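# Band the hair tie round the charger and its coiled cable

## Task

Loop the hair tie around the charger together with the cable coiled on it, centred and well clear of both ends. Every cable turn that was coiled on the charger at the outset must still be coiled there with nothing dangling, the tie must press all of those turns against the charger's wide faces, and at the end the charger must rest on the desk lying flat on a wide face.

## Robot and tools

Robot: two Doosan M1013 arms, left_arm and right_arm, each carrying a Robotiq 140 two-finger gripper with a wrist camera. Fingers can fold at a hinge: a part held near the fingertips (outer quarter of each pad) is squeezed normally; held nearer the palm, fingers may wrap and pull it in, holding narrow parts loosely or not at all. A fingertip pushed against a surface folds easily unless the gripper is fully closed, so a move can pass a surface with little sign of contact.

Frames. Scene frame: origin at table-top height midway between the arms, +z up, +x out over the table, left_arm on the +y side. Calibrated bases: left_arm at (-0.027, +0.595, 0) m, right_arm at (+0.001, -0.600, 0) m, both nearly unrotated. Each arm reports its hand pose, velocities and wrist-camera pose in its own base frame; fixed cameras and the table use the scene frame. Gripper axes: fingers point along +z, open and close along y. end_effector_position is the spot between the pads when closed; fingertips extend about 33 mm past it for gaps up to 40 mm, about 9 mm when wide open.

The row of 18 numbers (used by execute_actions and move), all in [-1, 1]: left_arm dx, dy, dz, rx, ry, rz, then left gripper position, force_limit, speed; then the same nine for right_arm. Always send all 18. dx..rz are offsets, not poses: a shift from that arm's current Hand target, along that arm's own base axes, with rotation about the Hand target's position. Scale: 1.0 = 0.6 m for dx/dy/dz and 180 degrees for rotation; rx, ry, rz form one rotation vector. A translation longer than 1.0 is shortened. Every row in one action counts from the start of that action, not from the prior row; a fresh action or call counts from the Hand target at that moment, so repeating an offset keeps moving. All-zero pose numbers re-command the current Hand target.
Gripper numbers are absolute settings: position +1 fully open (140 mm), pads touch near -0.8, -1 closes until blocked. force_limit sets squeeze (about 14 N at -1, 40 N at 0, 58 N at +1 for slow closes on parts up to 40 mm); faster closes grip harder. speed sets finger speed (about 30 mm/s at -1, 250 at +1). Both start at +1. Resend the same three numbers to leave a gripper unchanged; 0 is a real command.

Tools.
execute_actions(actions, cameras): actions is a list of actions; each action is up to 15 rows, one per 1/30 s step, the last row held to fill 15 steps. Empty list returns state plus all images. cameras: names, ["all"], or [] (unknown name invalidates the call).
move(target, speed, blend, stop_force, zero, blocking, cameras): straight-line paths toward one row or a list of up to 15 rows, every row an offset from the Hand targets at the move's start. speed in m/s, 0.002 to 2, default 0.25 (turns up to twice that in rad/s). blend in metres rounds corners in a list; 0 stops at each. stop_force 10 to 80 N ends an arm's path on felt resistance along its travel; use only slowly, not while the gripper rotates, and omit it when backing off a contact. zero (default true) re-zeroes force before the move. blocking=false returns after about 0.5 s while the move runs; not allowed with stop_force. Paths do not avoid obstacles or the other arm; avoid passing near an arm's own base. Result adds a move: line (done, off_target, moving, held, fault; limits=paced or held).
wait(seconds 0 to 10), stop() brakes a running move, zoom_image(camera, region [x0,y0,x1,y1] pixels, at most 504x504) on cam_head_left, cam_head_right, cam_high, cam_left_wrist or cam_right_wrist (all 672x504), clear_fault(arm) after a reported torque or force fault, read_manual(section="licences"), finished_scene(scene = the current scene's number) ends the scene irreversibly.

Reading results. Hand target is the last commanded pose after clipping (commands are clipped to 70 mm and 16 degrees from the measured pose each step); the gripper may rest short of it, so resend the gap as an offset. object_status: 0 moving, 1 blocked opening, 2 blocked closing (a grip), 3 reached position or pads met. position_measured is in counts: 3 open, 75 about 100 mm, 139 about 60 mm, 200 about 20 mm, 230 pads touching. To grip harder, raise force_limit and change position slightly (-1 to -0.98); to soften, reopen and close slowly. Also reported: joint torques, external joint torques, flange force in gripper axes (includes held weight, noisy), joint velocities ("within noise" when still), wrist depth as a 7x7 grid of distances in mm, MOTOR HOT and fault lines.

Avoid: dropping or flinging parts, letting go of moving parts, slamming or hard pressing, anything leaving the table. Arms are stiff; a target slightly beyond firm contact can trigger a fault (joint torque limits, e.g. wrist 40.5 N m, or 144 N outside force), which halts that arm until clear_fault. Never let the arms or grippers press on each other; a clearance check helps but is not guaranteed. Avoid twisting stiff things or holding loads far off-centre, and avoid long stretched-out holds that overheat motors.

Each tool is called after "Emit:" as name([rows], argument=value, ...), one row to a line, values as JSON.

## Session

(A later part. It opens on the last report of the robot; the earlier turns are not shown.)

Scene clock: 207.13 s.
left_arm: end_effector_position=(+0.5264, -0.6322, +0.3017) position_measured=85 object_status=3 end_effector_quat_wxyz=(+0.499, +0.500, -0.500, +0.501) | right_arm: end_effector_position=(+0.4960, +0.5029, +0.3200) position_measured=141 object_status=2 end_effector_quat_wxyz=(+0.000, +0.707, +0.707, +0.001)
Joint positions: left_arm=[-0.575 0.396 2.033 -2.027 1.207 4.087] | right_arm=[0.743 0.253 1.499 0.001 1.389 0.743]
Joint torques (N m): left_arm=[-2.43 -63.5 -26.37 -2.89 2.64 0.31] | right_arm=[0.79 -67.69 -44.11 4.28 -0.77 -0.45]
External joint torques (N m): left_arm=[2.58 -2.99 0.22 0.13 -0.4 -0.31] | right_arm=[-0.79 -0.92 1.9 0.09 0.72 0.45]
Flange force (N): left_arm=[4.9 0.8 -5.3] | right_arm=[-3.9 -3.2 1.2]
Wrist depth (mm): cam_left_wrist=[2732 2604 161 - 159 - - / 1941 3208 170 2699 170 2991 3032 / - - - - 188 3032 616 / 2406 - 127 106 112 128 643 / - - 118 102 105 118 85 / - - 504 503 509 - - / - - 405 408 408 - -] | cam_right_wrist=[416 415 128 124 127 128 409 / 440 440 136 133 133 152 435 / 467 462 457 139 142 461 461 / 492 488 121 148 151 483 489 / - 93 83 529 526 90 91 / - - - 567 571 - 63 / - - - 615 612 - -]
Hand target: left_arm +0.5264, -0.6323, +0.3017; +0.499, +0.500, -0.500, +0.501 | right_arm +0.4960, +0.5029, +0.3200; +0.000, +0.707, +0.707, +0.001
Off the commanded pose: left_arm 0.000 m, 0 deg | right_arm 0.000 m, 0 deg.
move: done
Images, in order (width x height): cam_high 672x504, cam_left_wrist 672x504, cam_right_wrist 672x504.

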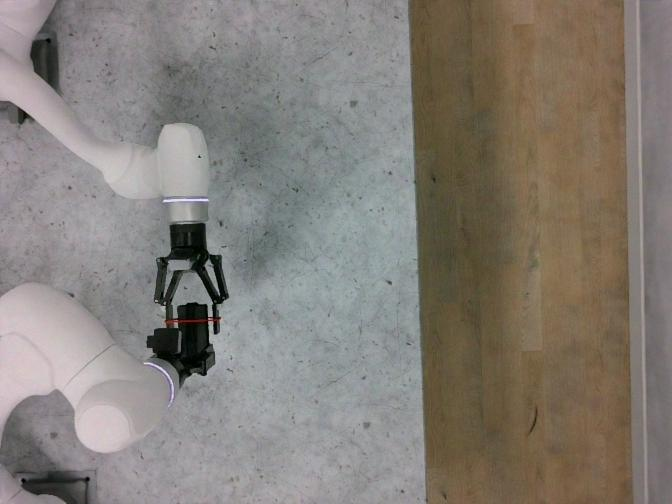

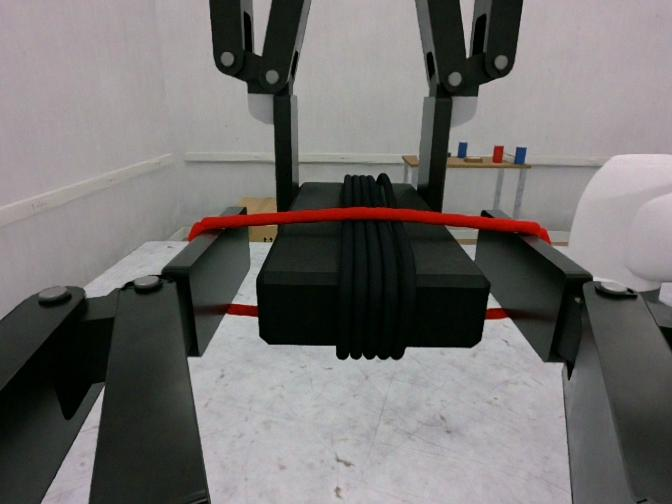

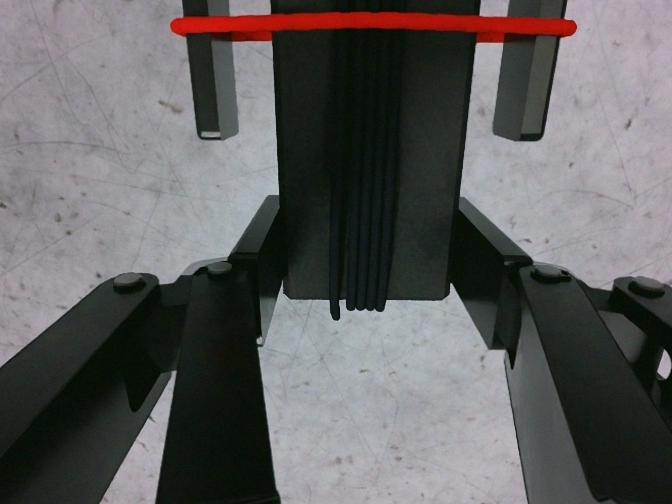

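Emit:
move(target=[0,0,0,0,0,0,-1,-0.5,-1,0,0,0,0,0,0,-1,0.2,-1], cameras=["cam_left_wrist","cam_right_wrist"])

Emit:
wait(seconds=1, cameras=["cam_right_wrist","cam_high"])

Scene clock: 212.67 s.
left_arm: end_effector_position=(+0.5265, -0.6323, +0.3017) position_measured=139 object_status=2 end_effector_quat_wxyz=(+0.499, +0.500, -0.500, +0.501) | right_arm: end_effector_position=(+0.4960, +0.5029, +0.3200) position_measured=141 object_status=2 end_effector_quat_wxyz=(+0.000, +0.707, +0.707, +0.001)
Joint positions: left_arm=[-0.575 0.396 2.033 -2.028 1.206 4.087] | right_arm=[0.743 0.253 1.499 0.001 1.389 0.743]
Joint torques (N m): left_arm=[-13.06 -64.42 -25.11 -0.65 4.83 0.3] | right_arm=[-0.76 -65.28 -48.88 3.8 -4.84 -0.19]
External joint torques (N m): left_arm=[13.05 -2 -0.87 -2.11 -2.57 -0.31] | right_arm=[0.62 -3.12 6.72 0.56 4.8 0.19]
Flange force (N): left_arm=[4.4 -8.7 -13.7] | right_arm=[-10.9 -12.4 0.5]
Wrist depth (mm): cam_left_wrist=[- - 163 - 162 2912 - / - - 171 3303 171 3074 3751 / 1844 3074 3303 183 178 - 620 / - 979 111 106 119 900 657 / - - 104 104 104 84 - / - - - 501 508 - - / - - - 409 410 - -] | cam_right_wrist=[418 416 125 124 126 411 412 / 437 440 135 133 132 435 435 / 466 465 457 140 142 465 462 / 498 489 121 149 151 479 494 / - 93 83 526 524 90 91 / - - - 563 572 - 63 / - - - 613 609 - -]
Hand target: left_arm +0.5264, -0.6323, +0.3017; +0.499, +0.500, -0.500, +0.501 | right_arm +0.4960, +0.5029, +0.3200; +0.000, +0.707, +0.707, +0.001
Off the commanded pose: left_arm 0.000 m, 0 deg | right_arm 0.000 m, 0 deg.
move: done
Images, in order (width x height): cam_left_wrist 672x504, cam_right_wrist 672x504.

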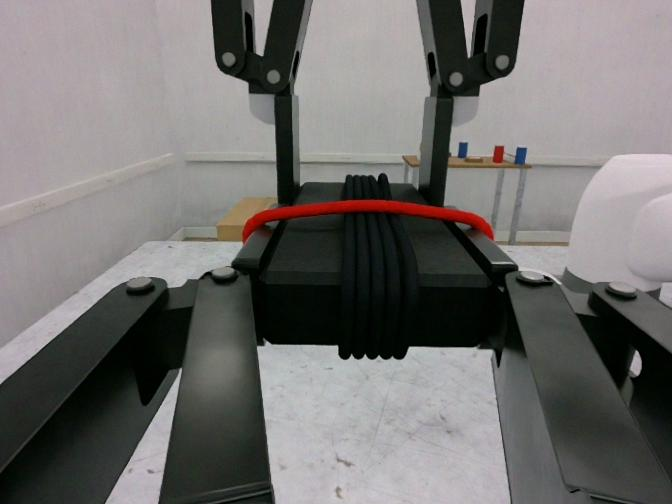

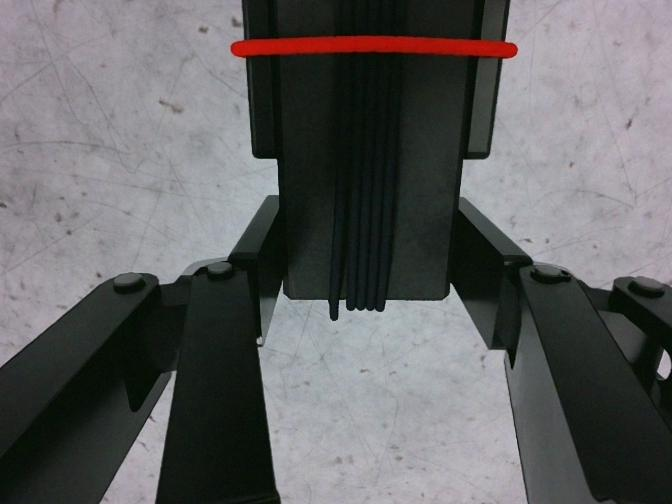

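Scene clock: 213.67 s.
left_arm: end_effector_position=(+0.5264, -0.6323, +0.3017) position_measured=139 object_status=2 end_effector_quat_wxyz=(+0.499, +0.500, -0.500, +0.501) | right_arm: end_effector_position=(+0.4960, +0.5030, +0.3200) position_measured=141 object_status=2 end_effector_quat_wxyz=(+0.000, +0.707, +0.707, +0.001)
Joint positions: left_arm=[-0.575 0.396 2.033 -2.027 1.207 4.087] | right_arm=[0.743 0.253 1.499 0.001 1.389 0.743]
Joint torques (N m): left_arm=[-14.11 -64.94 -24.9 -0.27 5.38 0.3] | right_arm=[-1.49 -64.9 -49.21 3.49 -5.38 -0.22]
External joint torques (N m): left_arm=[14.05 -1.57 -1.35 -2.52 -3.12 -0.3] | right_arm=[1.52 -3.54 7.04 0.88 5.33 0.22]
Flange force (N): left_arm=[4.3 -10.4 -13.4] | right_arm=[-10.7 -14.0 -0.1]
Wrist depth (mm): cam_left_wrist=[2049 - 163 - 162 - - / 1771 - 169 - 170 - - / 2030 - 3303 177 181 3628 622 / - 903 111 106 119 889 655 / - - 105 104 104 84 - / - - 504 508 506 - - / - - - 403 408 - -] | cam_right_wrist=[417 414 126 124 122 411 413 / 442 439 134 133 133 436 436 / 467 467 460 139 142 465 461 / 497 487 121 148 151 479 497 / - 93 83 524 531 90 91 / - - - 569 567 - 63 / - - - 609 612 - -]
Hand target: left_arm +0.5264, -0.6323, +0.3017; +0.499, +0.500, -0.500, +0.501 | right_arm +0.4960, +0.5029, +0.3200; +0.000, +0.707, +0.707, +0.001
Tool commands: left_gripper/position=-1.0 left_gripper/force_limit=-0.5 left_gripper/speed=-1.0 right_gripper/position=-1.0 right_gripper/force_limit=+0.2 right_gripper/speed=-1.0
Off the commanded pose: left_arm 0.000 m, 0 deg | right_arm 0.000 m, 0 deg.
wait: 1.00 s; at rest by 0.17 s
Images, in order (width x height): cam_high 672x504, cam_right_wrist 672x504.

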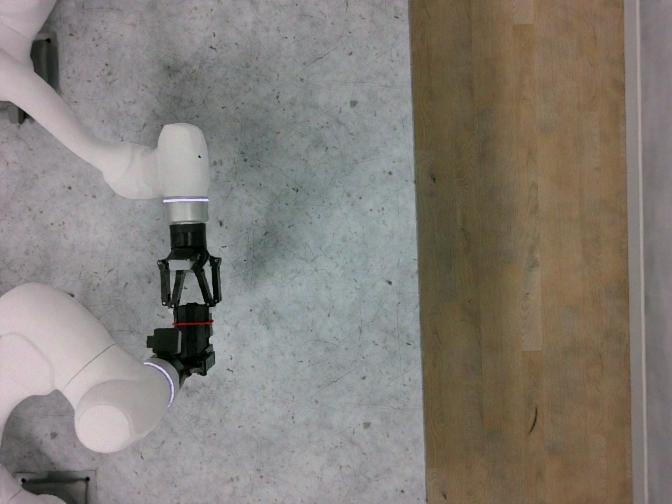

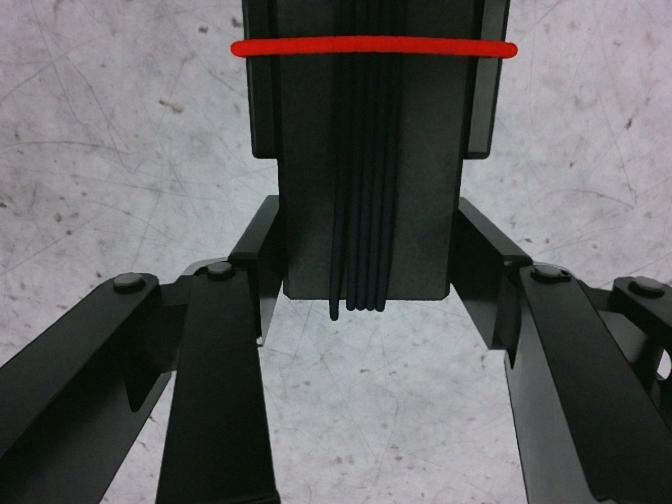

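Emit:
move(target=[0,0,0,0,0,0,-1,-0.5,-1,0,0,0,0,0,0,0.15,0.2,-1], cameras=["cam_left_wrist","cam_right_wrist"])

Scene clock: 224.33 s.
left_arm: end_effector_position=(+0.5264, -0.6323, +0.3017) position_measured=139 object_status=2 end_effector_quat_wxyz=(+0.499, +0.500, -0.500, +0.501) | right_arm: end_effector_position=(+0.4960, +0.5030, +0.3200) position_measured=110 object_status=0 end_effector_quat_wxyz=(+0.000, +0.707, +0.707, +0.001)
Joint positions: left_arm=[-0.575 0.396 2.033 -2.027 1.207 4.087] | right_arm=[0.743 0.253 1.498 0.001 1.389 0.743]
Joint torques (N m): left_arm=[-2.98 -66.02 -28.23 -3.56 3.67 0.4] | right_arm=[0.3 -65.13 -42.03 4.05 -0.55 -0.45]
External joint torques (N m): left_arm=[2.88 -0.43 1.97 0.77 -1.41 -0.4] | right_arm=[-0.42 -3.3 -0.08 0.31 0.51 0.45]
Flange force (N): left_arm=[2.0 0.4 -5.6] | right_arm=[-3.4 -3.4 -2.0]
Wrist depth (mm): cam_left_wrist=[- 2912 160 - 163 158 - / - 2766 171 - 167 3117 - / - 3117 - 3208 184 - 632 / - 851 111 106 117 892 657 / - - 105 104 104 84 - / - - - 526 504 - - / - - - 409 409 - -] | cam_right_wrist=[414 416 126 123 126 409 416 / 440 443 135 131 132 437 436 / 465 464 458 137 142 466 465 / 497 482 130 147 153 123 490 / - 90 530 529 532 113 84 / - - 565 567 563 - - / - - 618 621 609 - -]
Hand target: left_arm +0.5264, -0.6323, +0.3017; +0.499, +0.500, -0.500, +0.501 | right_arm +0.4960, +0.5029, +0.3200; +0.000, +0.707, +0.707, +0.001
Off the commanded pose: left_arm 0.000 m, 0 deg | right_arm 0.000 m, 0 deg.
move: done
Images, in order (width x height): cam_left_wrist 672x504, cam_right_wrist 672x504.

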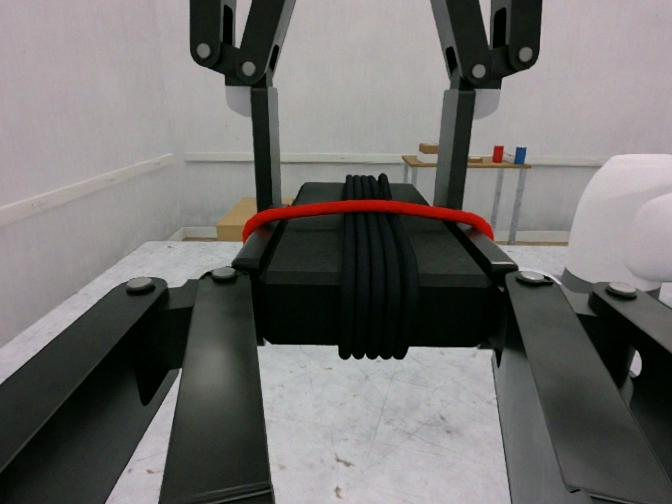

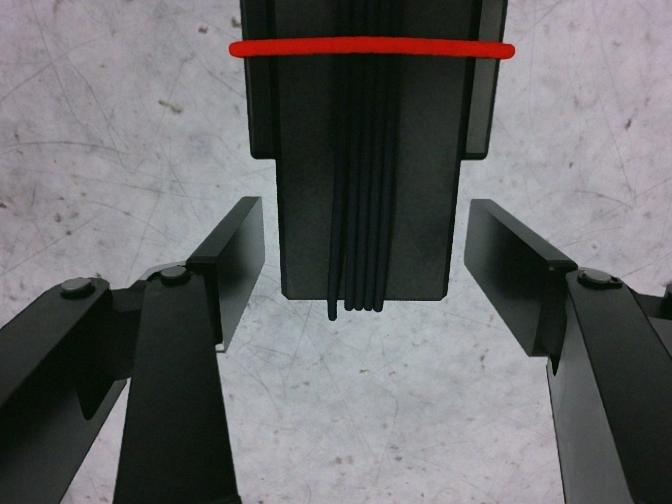

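Emit:
move([
  [0,0,0,0,0,0,-1,-0.5,-1,0,0,0.15,0,0,0,0.15,0.2,-1],
  [0,0,0,0,0,0,-1,-0.5,-1,0.0,0.1417,0.15,0,0,0,-1,-1,0],
  [0,0,0,0,0,0,-1,-0.5,-1,0.0,0.1417,0.07,0,0,0,-1,-1,0],
], speed=0.15, cameras=["cam_left_wrist","cam_right_wrist","cam_high"])

Emit:
zoom_image(camera="cam_left_wrist", region=[176, 50, 576, 350])

Scene clock: 255.90 s.
left_arm: end_effector_position=(+0.5264, -0.6323, +0.3017) position_measured=139 object_status=2 end_effector_quat_wxyz=(+0.499, +0.500, -0.500, +0.501) | right_arm: end_effector_position=(+0.4960, +0.5880, +0.3620) position_measured=233 object_status=3 end_effector_quat_wxyz=(+0.000, +0.707, +0.707, +0.001)
Joint positions: left_arm=[-0.575 0.396 2.033 -2.027 1.207 4.087] | right_arm=[0.825 0.346 1.298 0.001 1.495 0.825]
Joint torques (N m): left_arm=[-3.04 -65.68 -28.35 -3.53 3.64 0.32] | right_arm=[0.21 -75.2 -41.82 4.08 -0.58 -0.44]
External joint torques (N m): left_arm=[3.13 -0.84 2.06 0.74 -1.38 -0.32] | right_arm=[-0.23 -3.6 -1.04 0.35 0.53 0.44]
Flange force (N): left_arm=[2.3 0.8 -6.3] | right_arm=[-2.3 -2.3 -3.1]
Wrist depth (mm): cam_left_wrist=[- - - - - - 2802 / - - - - 3513 - - / - - 3074 - 2380 3117 622 / 1475 915 111 106 124 889 642 / - - 105 104 105 84 - / - - 506 504 504 - - / - - - 405 - - -] | cam_right_wrist=[457 454 169 455 169 442 453 / 479 477 176 481 178 474 478 / 515 511 188 188 189 505 508 / 542 546 536 118 194 531 538 / 583 565 78 78 89 83 553 / - - - - - 75 - / - - - - - - -]
Hand target: left_arm +0.5264, -0.6323, +0.3017; +0.499, +0.500, -0.500, +0.501 | right_arm +0.4960, +0.5880, +0.3620; +0.000, +0.707, +0.707, +0.001
Off the commanded pose: left_arm 0.000 m, 0 deg | right_arm 0.000 m, 0 deg.
move: done
Images, in order (width x height): cam_high 672x504, cam_left_wrist 672x504, cam_right_wrist 672x504.

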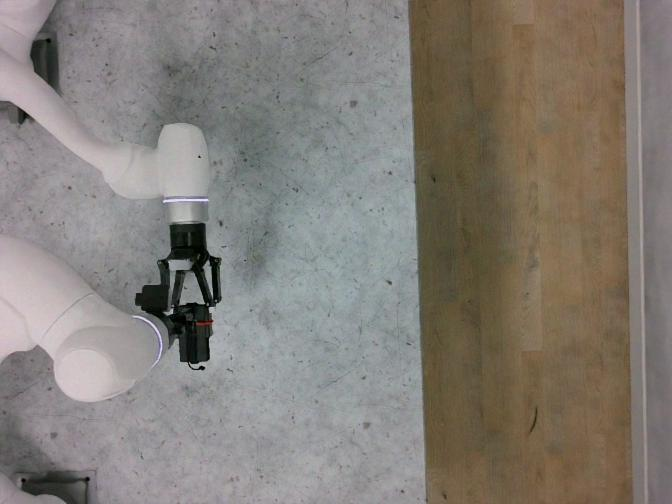

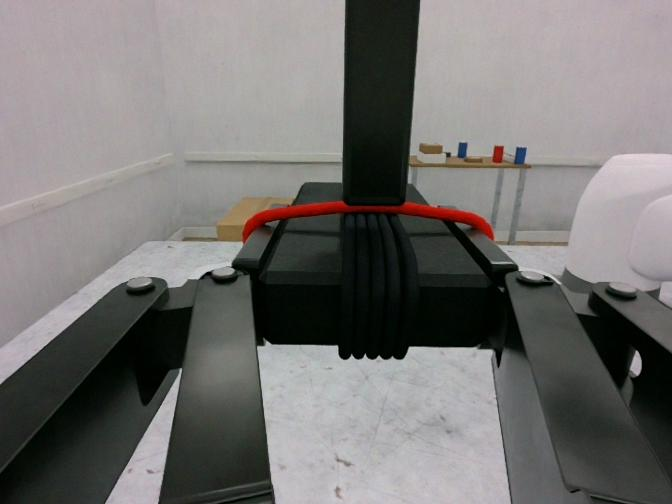

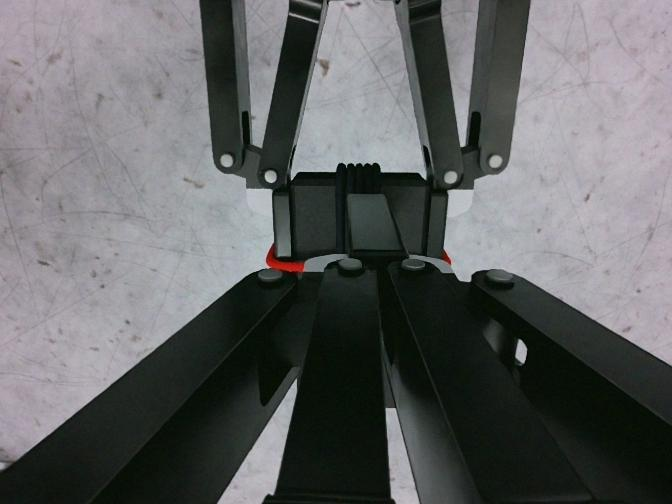

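Scaled by 1.260 from the camera's 672x504 image, which has a finer 960x720 frame.

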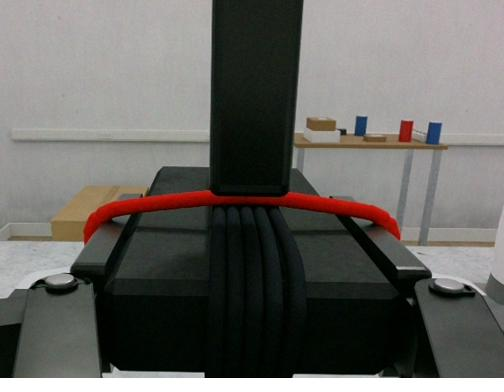

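Emit:
move(target=[0,0,0,0,0,0,-1,-0.5,-1,0,0,-0.0233,0,0,0,-1,-1,0], speed=0.02, stop_force=10, cameras=["cam_left_wrist"])

Emit:
zoom_image(camera="cam_left_wrist", region=[226, 100, 526, 350])

Scene clock: 262.13 s.
left_arm: end_effector_position=(+0.5264, -0.6323, +0.3016) position_measured=139 object_status=2 end_effector_quat_wxyz=(+0.499, +0.500, -0.500, +0.501) | right_arm: end_effector_position=(+0.4960, +0.5880, +0.3481) position_measured=233 object_status=3 end_effector_quat_wxyz=(+0.000, +0.707, +0.707, +0.001)
Joint positions: left_arm=[-0.575 0.396 2.033 -2.027 1.206 4.087] | right_arm=[0.825 0.348 1.321 0.001 1.471 0.825]
Joint torques (N m): left_arm=[-2.98 -74.52 -34.31 -5.39 6.47 0.37] | right_arm=[0.06 -66.22 -35.85 3.93 -0.44 -0.43]
External joint torques (N m): left_arm=[3 8.13 8.14 2.62 -4.22 -0.37] | right_arm=[-0.17 -12.46 -6.86 0.49 0.39 0.43]
Flange force (N): left_arm=[-9.3 0.8 -6.0] | right_arm=[-3.4 -3.3 -13.5]
Wrist depth (mm): cam_left_wrist=[- - - - - 2951 - / - - 2699 - - 2635 2732 / 1976 - - - 163 2487 625 / - 2380 115 102 118 889 647 / - - 105 103 104 84 - / - - 506 500 506 - - / - - - 410 408 - -] | cam_right_wrist=[445 442 155 440 154 429 440 / 470 465 162 468 163 457 466 / 490 495 173 187 175 487 489 / 530 529 525 120 180 518 523 / 561 551 78 78 89 83 543 / - - - - - 75 - / - - - - - - -]
Hand target: left_arm +0.5264, -0.6323, +0.3017; +0.499, +0.500, -0.500, +0.501 | right_arm +0.4960, +0.5880, +0.3481; +0.000, +0.707, +0.707, +0.001
Off the commanded pose: left_arm 0.000 m, 0 deg | right_arm 0.000 m, 0 deg.
move: contact (right_arm)
Images, in order (width x height): cam_left_wrist 672x504.

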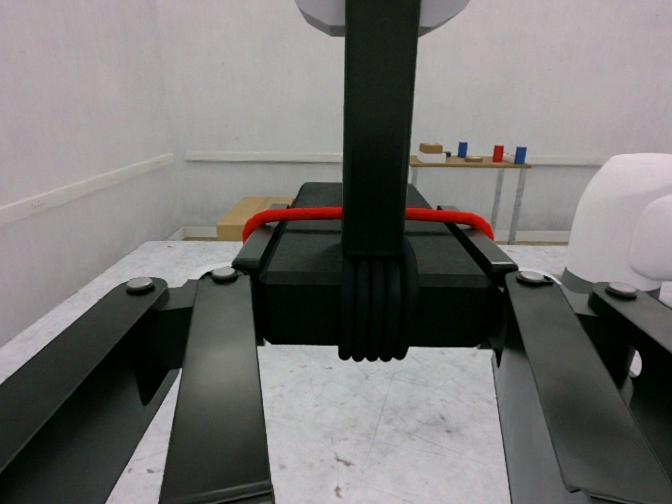

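Scaled by 1.680 from the camera's 672x504 image, which has a finer 960x720 frame.

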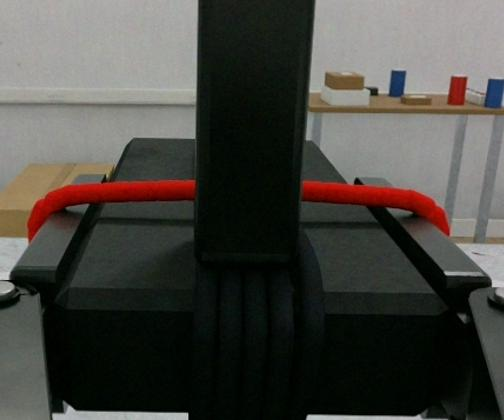

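Emit:
move([
  [0,0,0,0,0,0,-1,-0.5,-1,0,0,0.002,0,0,0,-1,-1,0],
  [0,0,0,0,0,0,-1,-0.5,-1,0,-0.05,0.002,0,0,0,-1,-1,0],
], speed=0.02, cameras=["cam_left_wrist","cam_right_wrist"])

Emit:
zoom_image(camera="cam_left_wrist", region=[226, 100, 526, 350])

Scene clock: 268.63 s.
left_arm: end_effector_position=(+0.5264, -0.6323, +0.3017) position_measured=139 object_status=2 end_effector_quat_wxyz=(+0.499, +0.500, -0.500, +0.501) | right_arm: end_effector_position=(+0.4960, +0.5580, +0.3493) position_measured=233 object_status=3 end_effector_quat_wxyz=(+0.000, +0.707, +0.707, +0.001)
Joint positions: left_arm=[-0.575 0.396 2.033 -2.027 1.207 4.087] | right_arm=[0.798 0.311 1.369 0.001 1.46 0.798]
Joint torques (N m): left_arm=[-1.23 -69 -29.77 -4.37 4.67 0.38] | right_arm=[-0.73 -69.6 -39.05 3.4 0.45 -0.45]
External joint torques (N m): left_arm=[1.1 2.57 3.65 1.6 -2.41 -0.38] | right_arm=[0.88 -6 -3.86 1.05 -0.5 0.45]
Flange force (N): left_arm=[-1.6 1.2 -2.9] | right_arm=[0.1 -2.3 -6.2]
Wrist depth (mm): cam_left_wrist=[2191 2236 2991 110 111 - - / - - - 116 - 3458 - / 1876 - - 122 2380 2515 632 / - 875 115 112 124 896 647 / - - 105 103 104 84 - / - - 504 496 506 - - / - - - 405 409 - -] | cam_right_wrist=[444 446 154 442 157 432 441 / 470 465 164 167 164 465 464 / 499 496 486 168 174 494 495 / 529 526 518 120 180 521 525 / 568 551 78 78 89 83 546 / - - - - - 75 - / - - - - - - -]
Hand target: left_arm +0.5264, -0.6323, +0.3017; +0.499, +0.500, -0.500, +0.501 | right_arm +0.4960, +0.5580, +0.3493; +0.000, +0.707, +0.707, +0.001
Off the commanded pose: left_arm 0.000 m, 0 deg | right_arm 0.000 m, 0 deg.
move: done
Images, in order (width x height): cam_left_wrist 672x504, cam_right_wrist 672x504.

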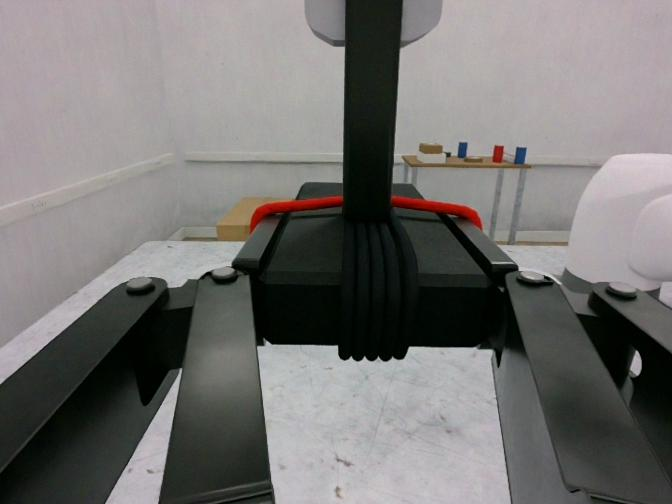

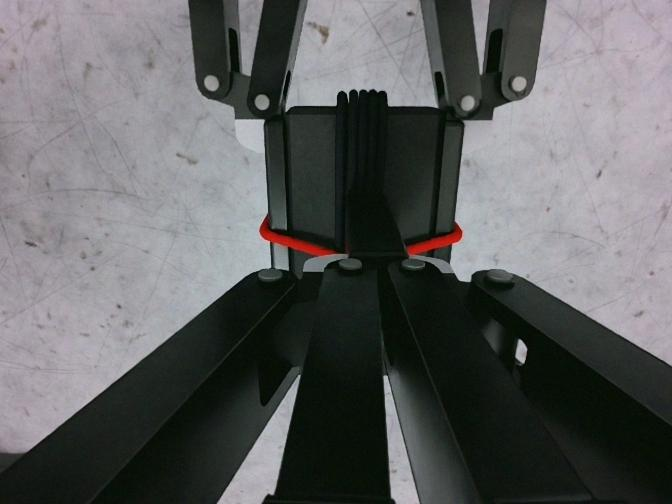

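Scaled by 1.680 from the camera's 672x504 image, which has a finer 960x720 frame.

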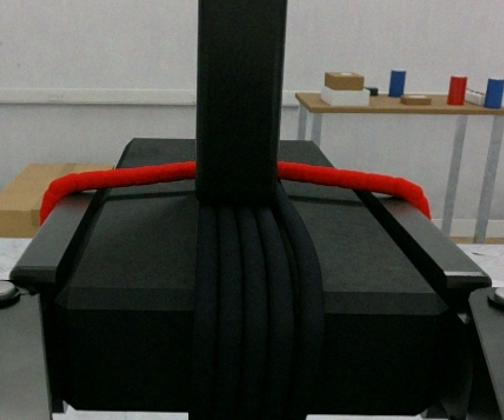

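Emit:
move(target=[0,0,0,0,0,0,-1,-0.5,-1,0,-0.042,0,0,0,0,-1,-1,0], speed=0.02, cameras=["cam_left_wrist","cam_right_wrist","cam_head_left"])

Emit:
zoom_image(camera="cam_left_wrist", region=[226, 100, 526, 350])

Emit:
zoom_image(camera="cam_right_wrist", region=[216, 50, 516, 350])

Scene clock: 274.07 s.
left_arm: end_effector_position=(+0.5264, -0.6323, +0.3017) position_measured=139 object_status=2 end_effector_quat_wxyz=(+0.499, +0.500, -0.500, +0.501) | right_arm: end_effector_position=(+0.4960, +0.5328, +0.3493) position_measured=233 object_status=3 end_effector_quat_wxyz=(+0.000, +0.707, +0.707, +0.001)
Joint positions: left_arm=[-0.575 0.396 2.033 -2.027 1.207 4.087] | right_arm=[0.773 0.28 1.41 0.001 1.45 0.773]
Joint torques (N m): left_arm=[2.18 -77.84 -34.88 -6.7 7.84 0.35] | right_arm=[-3.74 -58.31 -30.68 2.22 1.87 -0.45]
External joint torques (N m): left_arm=[-2.14 11.25 8.42 3.9 -5.58 -0.35] | right_arm=[3.73 -13.79 -12.02 2.2 -1.91 0.45]
Flange force (N): left_arm=[-11.8 1.7 2.7] | right_arm=[5.8 -2.5 -17.9]
Wrist depth (mm): cam_left_wrist=[- - - 133 2991 - 2354 / 2432 - - 141 2912 2544 2354 / 2236 - - 149 2432 - 631 / - 962 115 106 117 896 653 / - - 105 104 103 85 - / - - 501 503 505 - - / - - - 407 408 - -] | cam_right_wrist=[445 444 156 156 158 440 440 / 470 469 462 160 163 466 468 / 499 497 485 169 175 495 492 / 533 531 521 118 516 519 525 / 568 548 78 78 89 83 553 / - - - - - 75 - / - - - - - - -]
Hand target: left_arm +0.5264, -0.6323, +0.3017; +0.499, +0.500, -0.500, +0.501 | right_arm +0.4960, +0.5328, +0.3493; +0.000, +0.707, +0.707, +0.001
Off the commanded pose: left_arm 0.000 m, 0 deg | right_arm 0.000 m, 0 deg.
move: done
Images, in order (width x height): cam_head_left 672x504, cam_left_wrist 672x504, cam_right_wrist 672x504.

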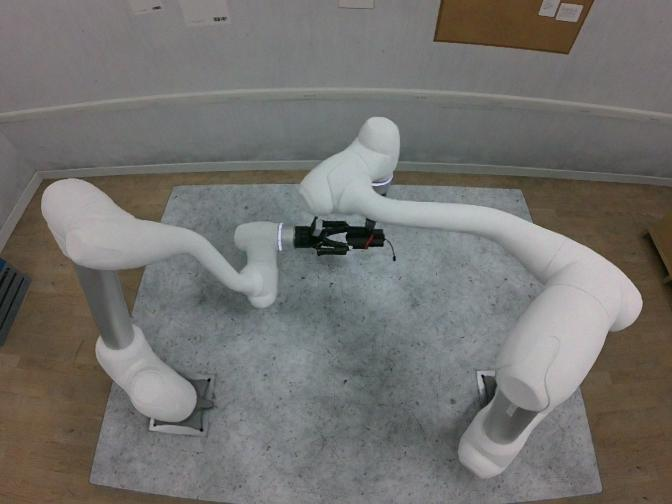

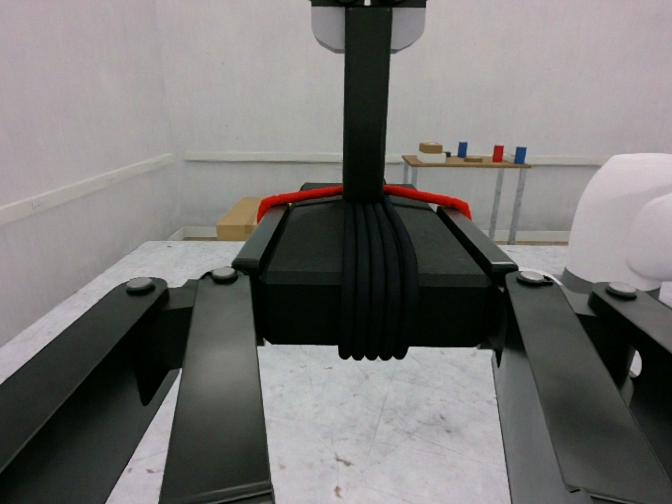

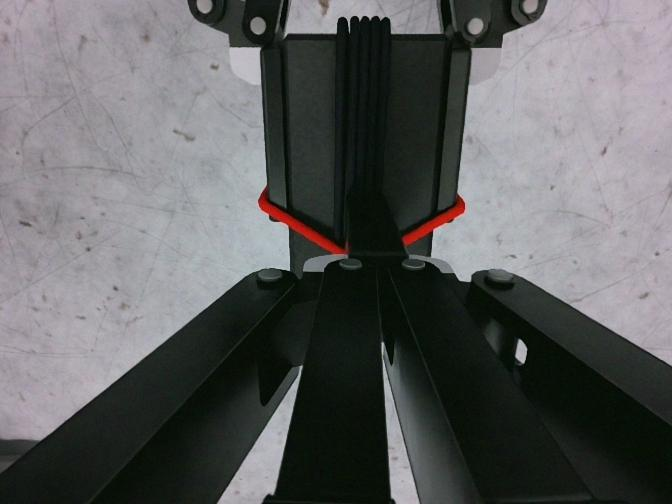

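Scaled by 1.680 from the camera's 672x504 image, which has a finer 960x720 frame.

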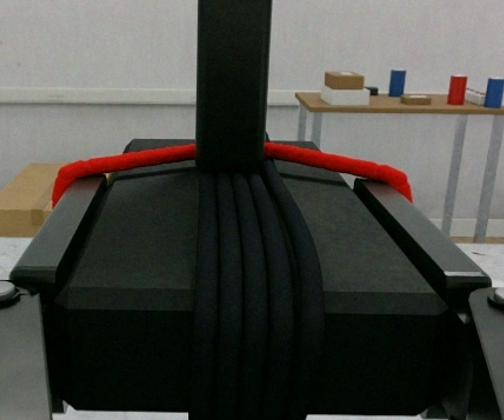

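Scaled by 1.680 from the camera's 672x504 image, which has a finer 960x720 frame.

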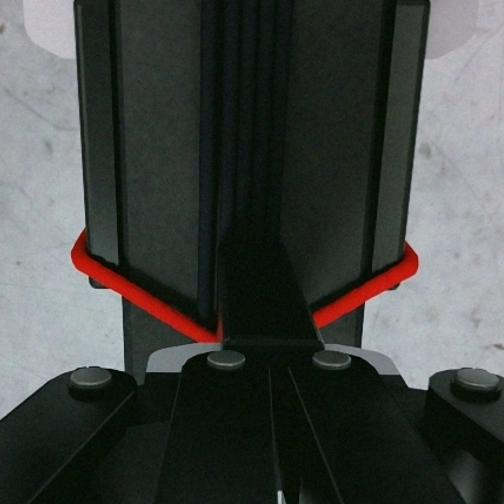

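Emit:
move(target=[0,0,0,0,0,0,-1,-0.5,-1,0,-0.025,0,0,0,0,-1,-1,0], speed=0.02, cameras=["cam_left_wrist","cam_right_wrist"])

Emit:
zoom_image(camera="cam_right_wrist", region=[216, 50, 516, 350])

Scene clock: 278.53 s.
left_arm: end_effector_position=(+0.5264, -0.6323, +0.3017) position_measured=139 object_status=2 end_effector_quat_wxyz=(+0.499, +0.500, -0.500, +0.501) | right_arm: end_effector_position=(+0.4960, +0.5178, +0.3493) position_measured=233 object_status=3 end_effector_quat_wxyz=(+0.000, +0.707, +0.707, +0.001)
Joint positions: left_arm=[-0.575 0.396 2.033 -2.027 1.207 4.087] | right_arm=[0.758 0.263 1.433 0.001 1.444 0.758]
Joint torques (N m): left_arm=[-1.93 -72.32 -33.03 -5.32 6.06 0.33] | right_arm=[-0.27 -60.58 -37.36 3.94 -0.19 -0.4]
External joint torques (N m): left_arm=[1.85 5.81 6.73 2.53 -3.8 -0.34] | right_arm=[0.41 -9.8 -5.36 0.48 0.15 0.4]
Flange force (N): left_arm=[-5.9 1.8 -4.7] | right_arm=[-2.5 -3.9 -10.5]
Wrist depth (mm): cam_left_wrist=[- 2573 - 146 - - 2573 / - - - 153 - - - / 1976 - - 163 3405 3074 623 / - 1029 114 108 115 889 647 / - - 105 104 103 84 - / - - 503 506 509 - - / - - - 406 409 - -] | cam_right_wrist=[446 442 156 152 154 440 442 / 469 472 457 160 163 464 465 / 498 496 498 169 177 489 490 / 529 528 519 120 513 517 524 / 564 548 78 78 89 83 547 / - - - - - 75 - / - - - - - - -]
Hand target: left_arm +0.5264, -0.6323, +0.3017; +0.499, +0.500, -0.500, +0.501 | right_arm +0.4960, +0.5178, +0.3493; +0.000, +0.707, +0.707, +0.001
Off the commanded pose: left_arm 0.000 m, 0 deg | right_arm 0.000 m, 0 deg.
move: done
Images, in order (width x height): cam_left_wrist 672x504, cam_right_wrist 672x504.

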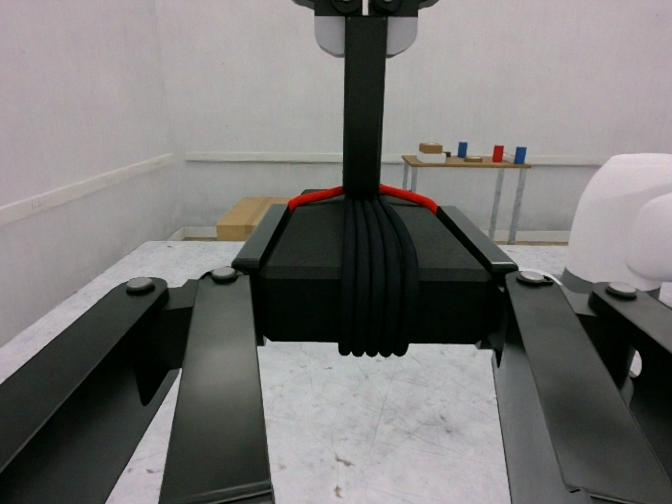

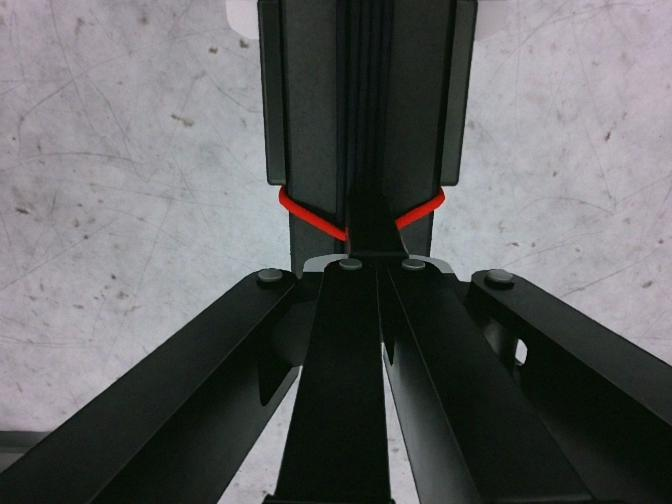

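Scaled by 1.680 from the camera's 672x504 image, which has a finer 960x720 frame.

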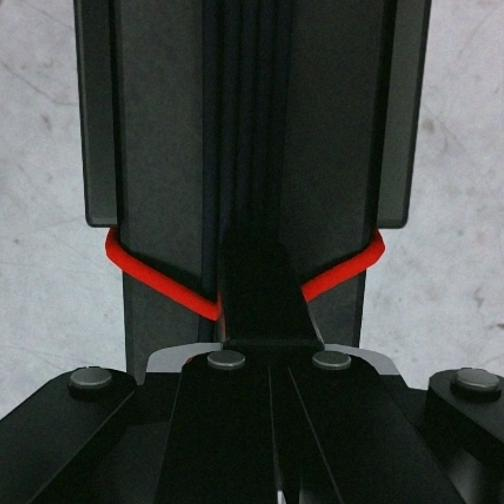

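Emit:
move([
  [0,0,0,0,0,0,-1,-0.5,-1,0,0.05,0,0,0,0,-1,-1,0],
  [0,0,0,0,0,0,-1,-0.5,-1,0,0.05,0.15,0,0,0,-1,-1,0],
  [0,0,0,0,0,0,-1,-0.5,-1,0,-0.02,0.17,0,0,0,-1,-1,0],
], speed=0.1, cameras=["cam_right_wrist","cam_high","cam_head_left"])

Scene clock: 299.00 s.
left_arm: end_effector_position=(+0.5264, -0.6323, +0.3017) position_measured=139 object_status=2 end_effector_quat_wxyz=(+0.499, +0.500, -0.500, +0.501) | right_arm: end_effector_position=(+0.4960, +0.5058, +0.4513) position_measured=233 object_status=3 end_effector_quat_wxyz=(+0.000, +0.707, +0.707, +0.001)
Joint positions: left_arm=[-0.575 0.396 2.033 -2.027 1.207 4.087] | right_arm=[0.746 0.242 1.276 0.001 1.622 0.746]
Joint torques (N m): left_arm=[-3.12 -66.13 -28.12 -3.53 3.59 0.33] | right_arm=[0.18 -64.88 -42.2 4.07 -0.51 -0.36]
External joint torques (N m): left_arm=[3.13 -0.31 1.87 0.75 -1.34 -0.33] | right_arm=[-0.16 -3.59 -0.77 0.38 0.47 0.36]
Flange force (N): left_arm=[1.7 -0.1 -5.8] | right_arm=[-2.8 -3.1 -2.0]
Wrist depth (mm): cam_left_wrist=[- - - - 2912 - 2149 / - - 3074 3751 3162 - - / - - 2951 172 3303 2108 623 / 1908 892 114 103 115 971 649 / - - 105 - 105 84 - / - - - 505 510 - - / - - - 408 405 - -] | cam_right_wrist=[546 532 535 248 253 537 536 / 567 572 568 260 557 563 565 / 604 598 603 269 610 595 603 / 645 638 640 110 635 625 640 / 680 667 78 78 89 83 663 / - - - - - 75 - / - - - - - - -]
Hand target: left_arm +0.5264, -0.6323, +0.3017; +0.499, +0.500, -0.500, +0.501 | right_arm +0.4960, +0.5058, +0.4513; +0.000, +0.707, +0.707, +0.001
Off the commanded pose: left_arm 0.000 m, 0 deg | right_arm 0.000 m, 0 deg.
move: done
Images, in order (width x height): cam_head_left 672x504, cam_high 672x504, cam_right_wrist 672x504.

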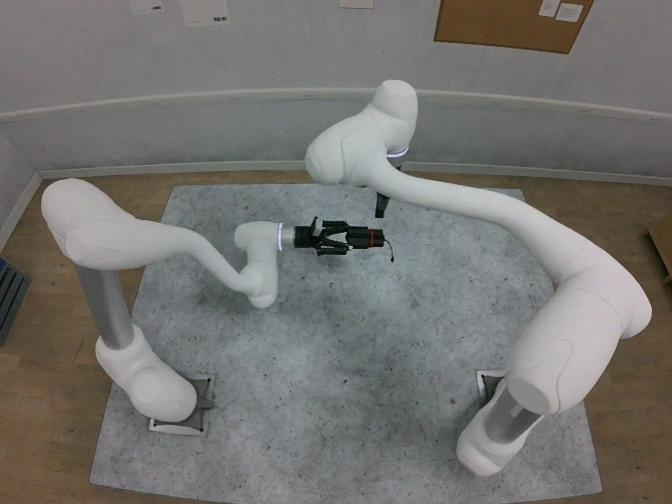

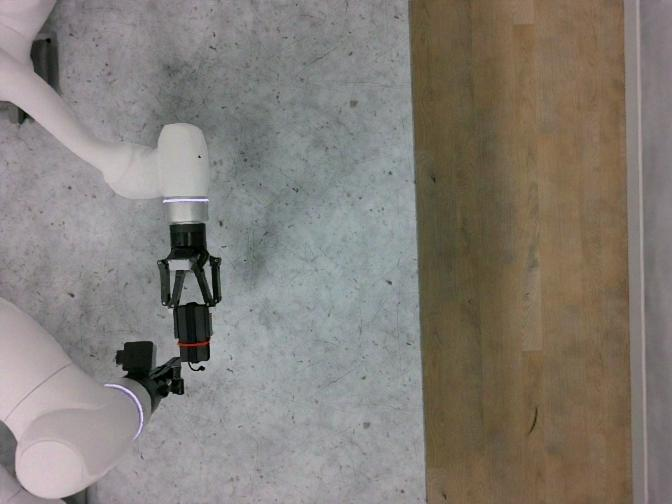

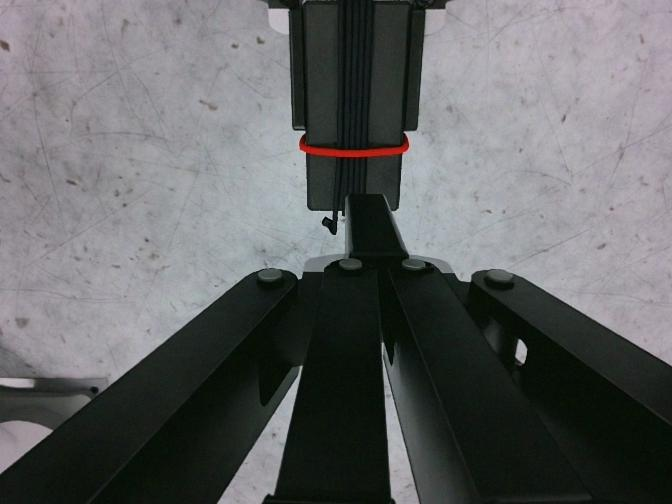

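Emit:
move([
  [0,0,0,0,0,0,-1,-0.5,-1,0,-0.0097,0,0,0,0,0.5,0.2,-1],
  [0,0,0,0,0,0,-1,-0.5,-1,0,-0.0097,-0.218,0,0,0,0.5,0.2,-1],
  [0,0,0,0,0,0,-1,-0.5,-1,0,-0.0097,-0.218,0,0,0,-1,0.2,-1],
], speed=0.1, cameras=["cam_right_wrist","cam_high"])

Emit:
zoom_image(camera="cam_high", region=[120, 280, 260, 420])

Scene clock: 312.33 s.
left_arm: end_effector_position=(+0.5265, -0.6323, +0.3017) position_measured=139 object_status=2 end_effector_quat_wxyz=(+0.499, +0.500, -0.500, +0.501) | right_arm: end_effector_position=(+0.4960, +0.5000, +0.3206) position_measured=141 object_status=0 end_effector_quat_wxyz=(+0.000, +0.707, +0.707, +0.001)
Joint positions: left_arm=[-0.575 0.396 2.033 -2.028 1.206 4.087] | right_arm=[0.74 0.249 1.502 0.001 1.389 0.74]
Joint torques (N m): left_arm=[-10.13 -72.65 -28.49 -2.17 8.15 0.17] | right_arm=[-5.02 -58.83 -41.92 1.73 -3.56 -0.25]
External joint torques (N m): left_arm=[10.2 6.22 2.26 -0.61 -5.89 -0.17] | right_arm=[5.02 -9.05 -0.2 2.63 3.51 0.25]
Flange force (N): left_arm=[-4.9 -9.9 -6.3] | right_arm=[-3.3 -13.8 -9.0]
Wrist depth (mm): cam_left_wrist=[1908 - 166 3303 165 161 3162 / 1876 - 170 3458 174 4611 3689 / 1925 2699 - 178 179 3208 640 / - 988 110 105 112 871 653 / - - 104 104 104 84 - / - - 505 508 502 - - / - - - 405 410 - -] | cam_right_wrist=[417 416 130 126 130 413 411 / 440 441 136 134 135 436 437 / 465 464 457 143 147 464 463 / 493 490 121 157 158 476 494 / - 93 88 526 522 90 91 / - - - 568 563 - 63 / - - - 615 609 - -]
Hand target: left_arm +0.5264, -0.6323, +0.3017; +0.499, +0.500, -0.500, +0.501 | right_arm +0.4960, +0.5000, +0.3205; +0.000, +0.707, +0.707, +0.001
Off the commanded pose: left_arm 0.000 m, 0 deg | right_arm 0.000 m, 0 deg.
move: done
Images, in order (width x height): cam_high 672x504, cam_right_wrist 672x504.

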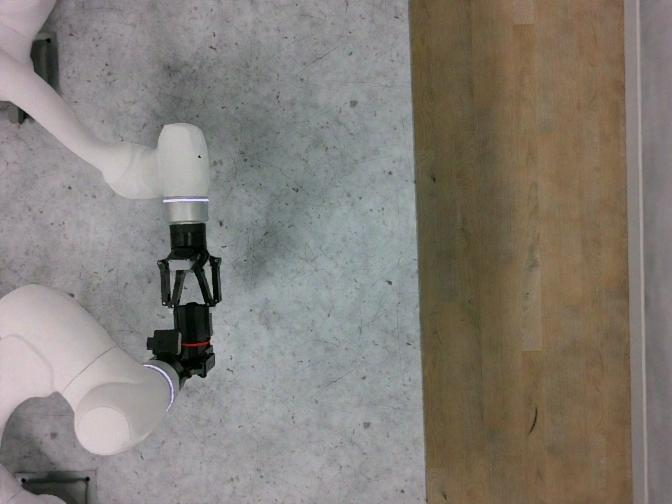

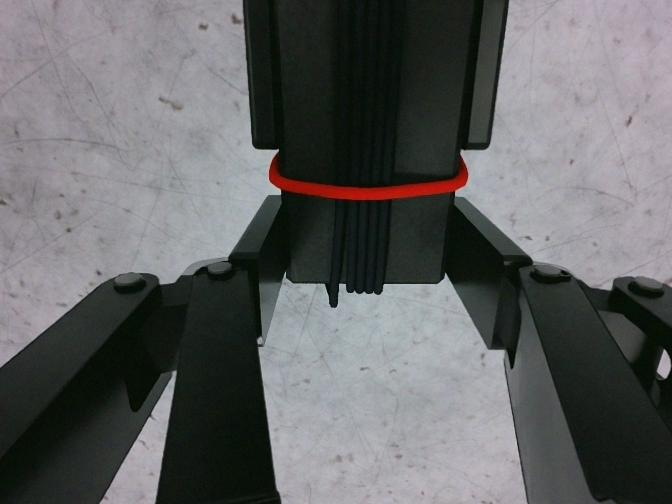

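Scaled by 3.600 from the camera's 672x504 image, which has a finer 960x720 frame.

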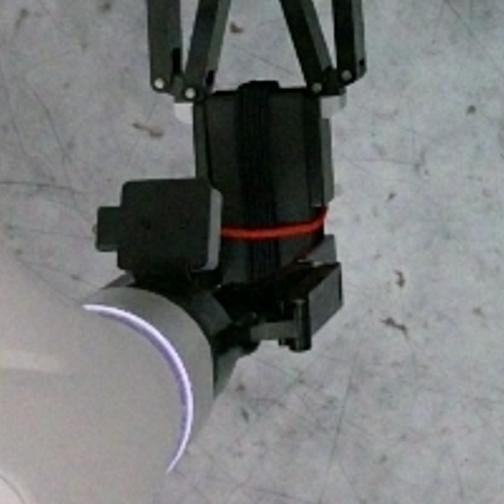

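Emit:
wait(seconds=0.8)

Emit:
move([
  [0,0,0,0,0,0,0.3,-0.5,-1,0,0,0,0,0,0,-1,0.2,-1],
  [0,0.3,0,0,0,0,0.3,-0.5,-1,0,0,0,0,0,0,-1,0.2,-1],
], speed=0.1, cameras=["cam_right_wrist","cam_head_right"])

Scene clock: 316.47 s.
left_arm: end_effector_position=(+0.5264, -0.6323, +0.3017) position_measured=139 object_status=2 end_effector_quat_wxyz=(+0.499, +0.500, -0.500, +0.501) | right_arm: end_effector_position=(+0.4960, +0.5000, +0.3205) position_measured=141 object_status=2 end_effector_quat_wxyz=(+0.000, +0.707, +0.707, +0.001)
Joint positions: left_arm=[-0.575 0.396 2.033 -2.027 1.207 4.087] | right_arm=[0.74 0.249 1.502 0.001 1.389 0.74]
Joint torques (N m): left_arm=[-11.39 -73.17 -28.19 -1.88 8.6 0.16] | right_arm=[-5.65 -58.23 -42.01 1.31 -3.92 -0.24]
External joint torques (N m): left_arm=[11.35 6.73 2.03 -0.9 -6.35 -0.16] | right_arm=[5.83 -9.95 -0.2 3.06 3.87 0.24]
Flange force (N): left_arm=[-5.3 -11.4 -6.6] | right_arm=[-3.4 -15.5 -9.9]
Wrist depth (mm): cam_left_wrist=[2191 - 164 - 165 - - / - 3751 173 - 173 2991 - / - 2802 - 181 182 3405 625 / - 946 110 110 119 958 657 / - - - - 104 85 - / - - 500 505 503 - - / - - - 408 405 - -] | cam_right_wrist=[417 419 129 126 129 416 413 / 442 441 136 136 135 436 432 / 465 468 459 143 147 464 464 / 494 492 121 157 159 482 489 / - 93 89 535 528 90 91 / - - - 568 568 - 63 / - - - 617 613 - -]
Hand target: left_arm +0.5264, -0.6323, +0.3017; +0.499, +0.500, -0.500, +0.501 | right_arm +0.4960, +0.5000, +0.3205; +0.000, +0.707, +0.707, +0.001
Tool commands: left_gripper/position=-1.0 left_gripper/force_limit=-0.5 left_gripper/speed=-1.0 right_gripper/position=-1.0 right_gripper/force_limit=+0.2 right_gripper/speed=-1.0
Off the commanded pose: left_arm 0.000 m, 0 deg | right_arm 0.000 m, 0 deg.
wait: 0.80 s; at rest from the start

Scene clock: 319.93 s.
left_arm: end_effector_position=(+0.5264, -0.4523, +0.3017) position_measured=91 object_status=3 end_effector_quat_wxyz=(+0.499, +0.500, -0.500, +0.501) | right_arm: end_effector_position=(+0.4960, +0.5000, +0.3205) position_measured=141 object_status=2 end_effector_quat_wxyz=(+0.000, +0.707, +0.707, +0.001)
Joint positions: left_arm=[-0.288 0.317 2.159 -1.801 1.394 4.069] | right_arm=[0.74 0.249 1.502 0.001 1.389 0.74]
Joint torques (N m): left_arm=[-3.27 -53.89 -23.93 -2.5 2.56 0.34] | right_arm=[0.37 -67.08 -43.67 4.09 -0.62 -0.43]
External joint torques (N m): left_arm=[3.37 -2.3 0.26 0.25 -0.35 -0.34] | right_arm=[-0.27 -1.71 1.3 0.3 0.58 0.43]
Flange force (N): left_arm=[4.3 1.0 -6.7] | right_arm=[-3.5 -3.8 0.4]
Wrist depth (mm): cam_left_wrist=[1785 - 2573 326 323 - 3255 / 2068 2459 - 339 3405 3117 - / 1876 2406 4611 276 3255 820 748 / 1994 - 820 966 911 148 823 / - - 622 665 663 115 85 / - - 505 503 504 - - / - - 407 409 409 - -] | cam_right_wrist=[416 415 411 126 130 414 414 / 441 440 440 134 137 438 436 / 466 470 459 143 147 465 465 / 494 494 121 157 159 478 488 / - 93 89 526 526 90 91 / - - - 568 572 - 63 / - - - 612 612 - -]
Hand target: left_arm +0.5264, -0.4523, +0.3017; +0.499, +0.500, -0.500, +0.501 | right_arm +0.4960, +0.5000, +0.3205; +0.000, +0.707, +0.707, +0.001
Off the commanded pose: left_arm 0.000 m, 0 deg | right_arm 0.000 m, 0 deg.
move: done
Images, in order (width x height): cam_head_right 672x504, cam_right_wrist 672x504.

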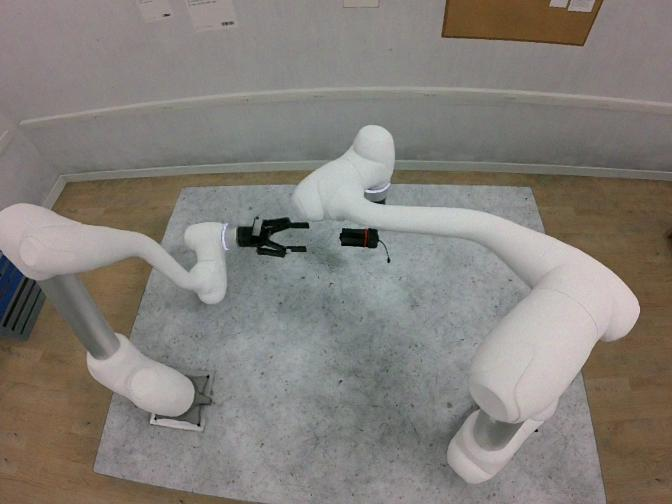

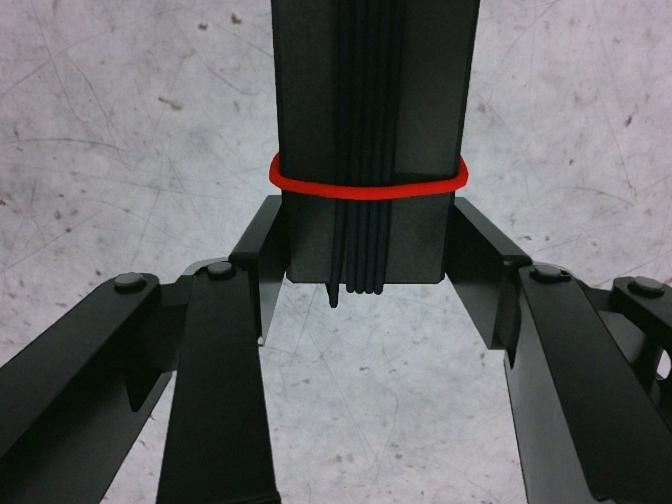

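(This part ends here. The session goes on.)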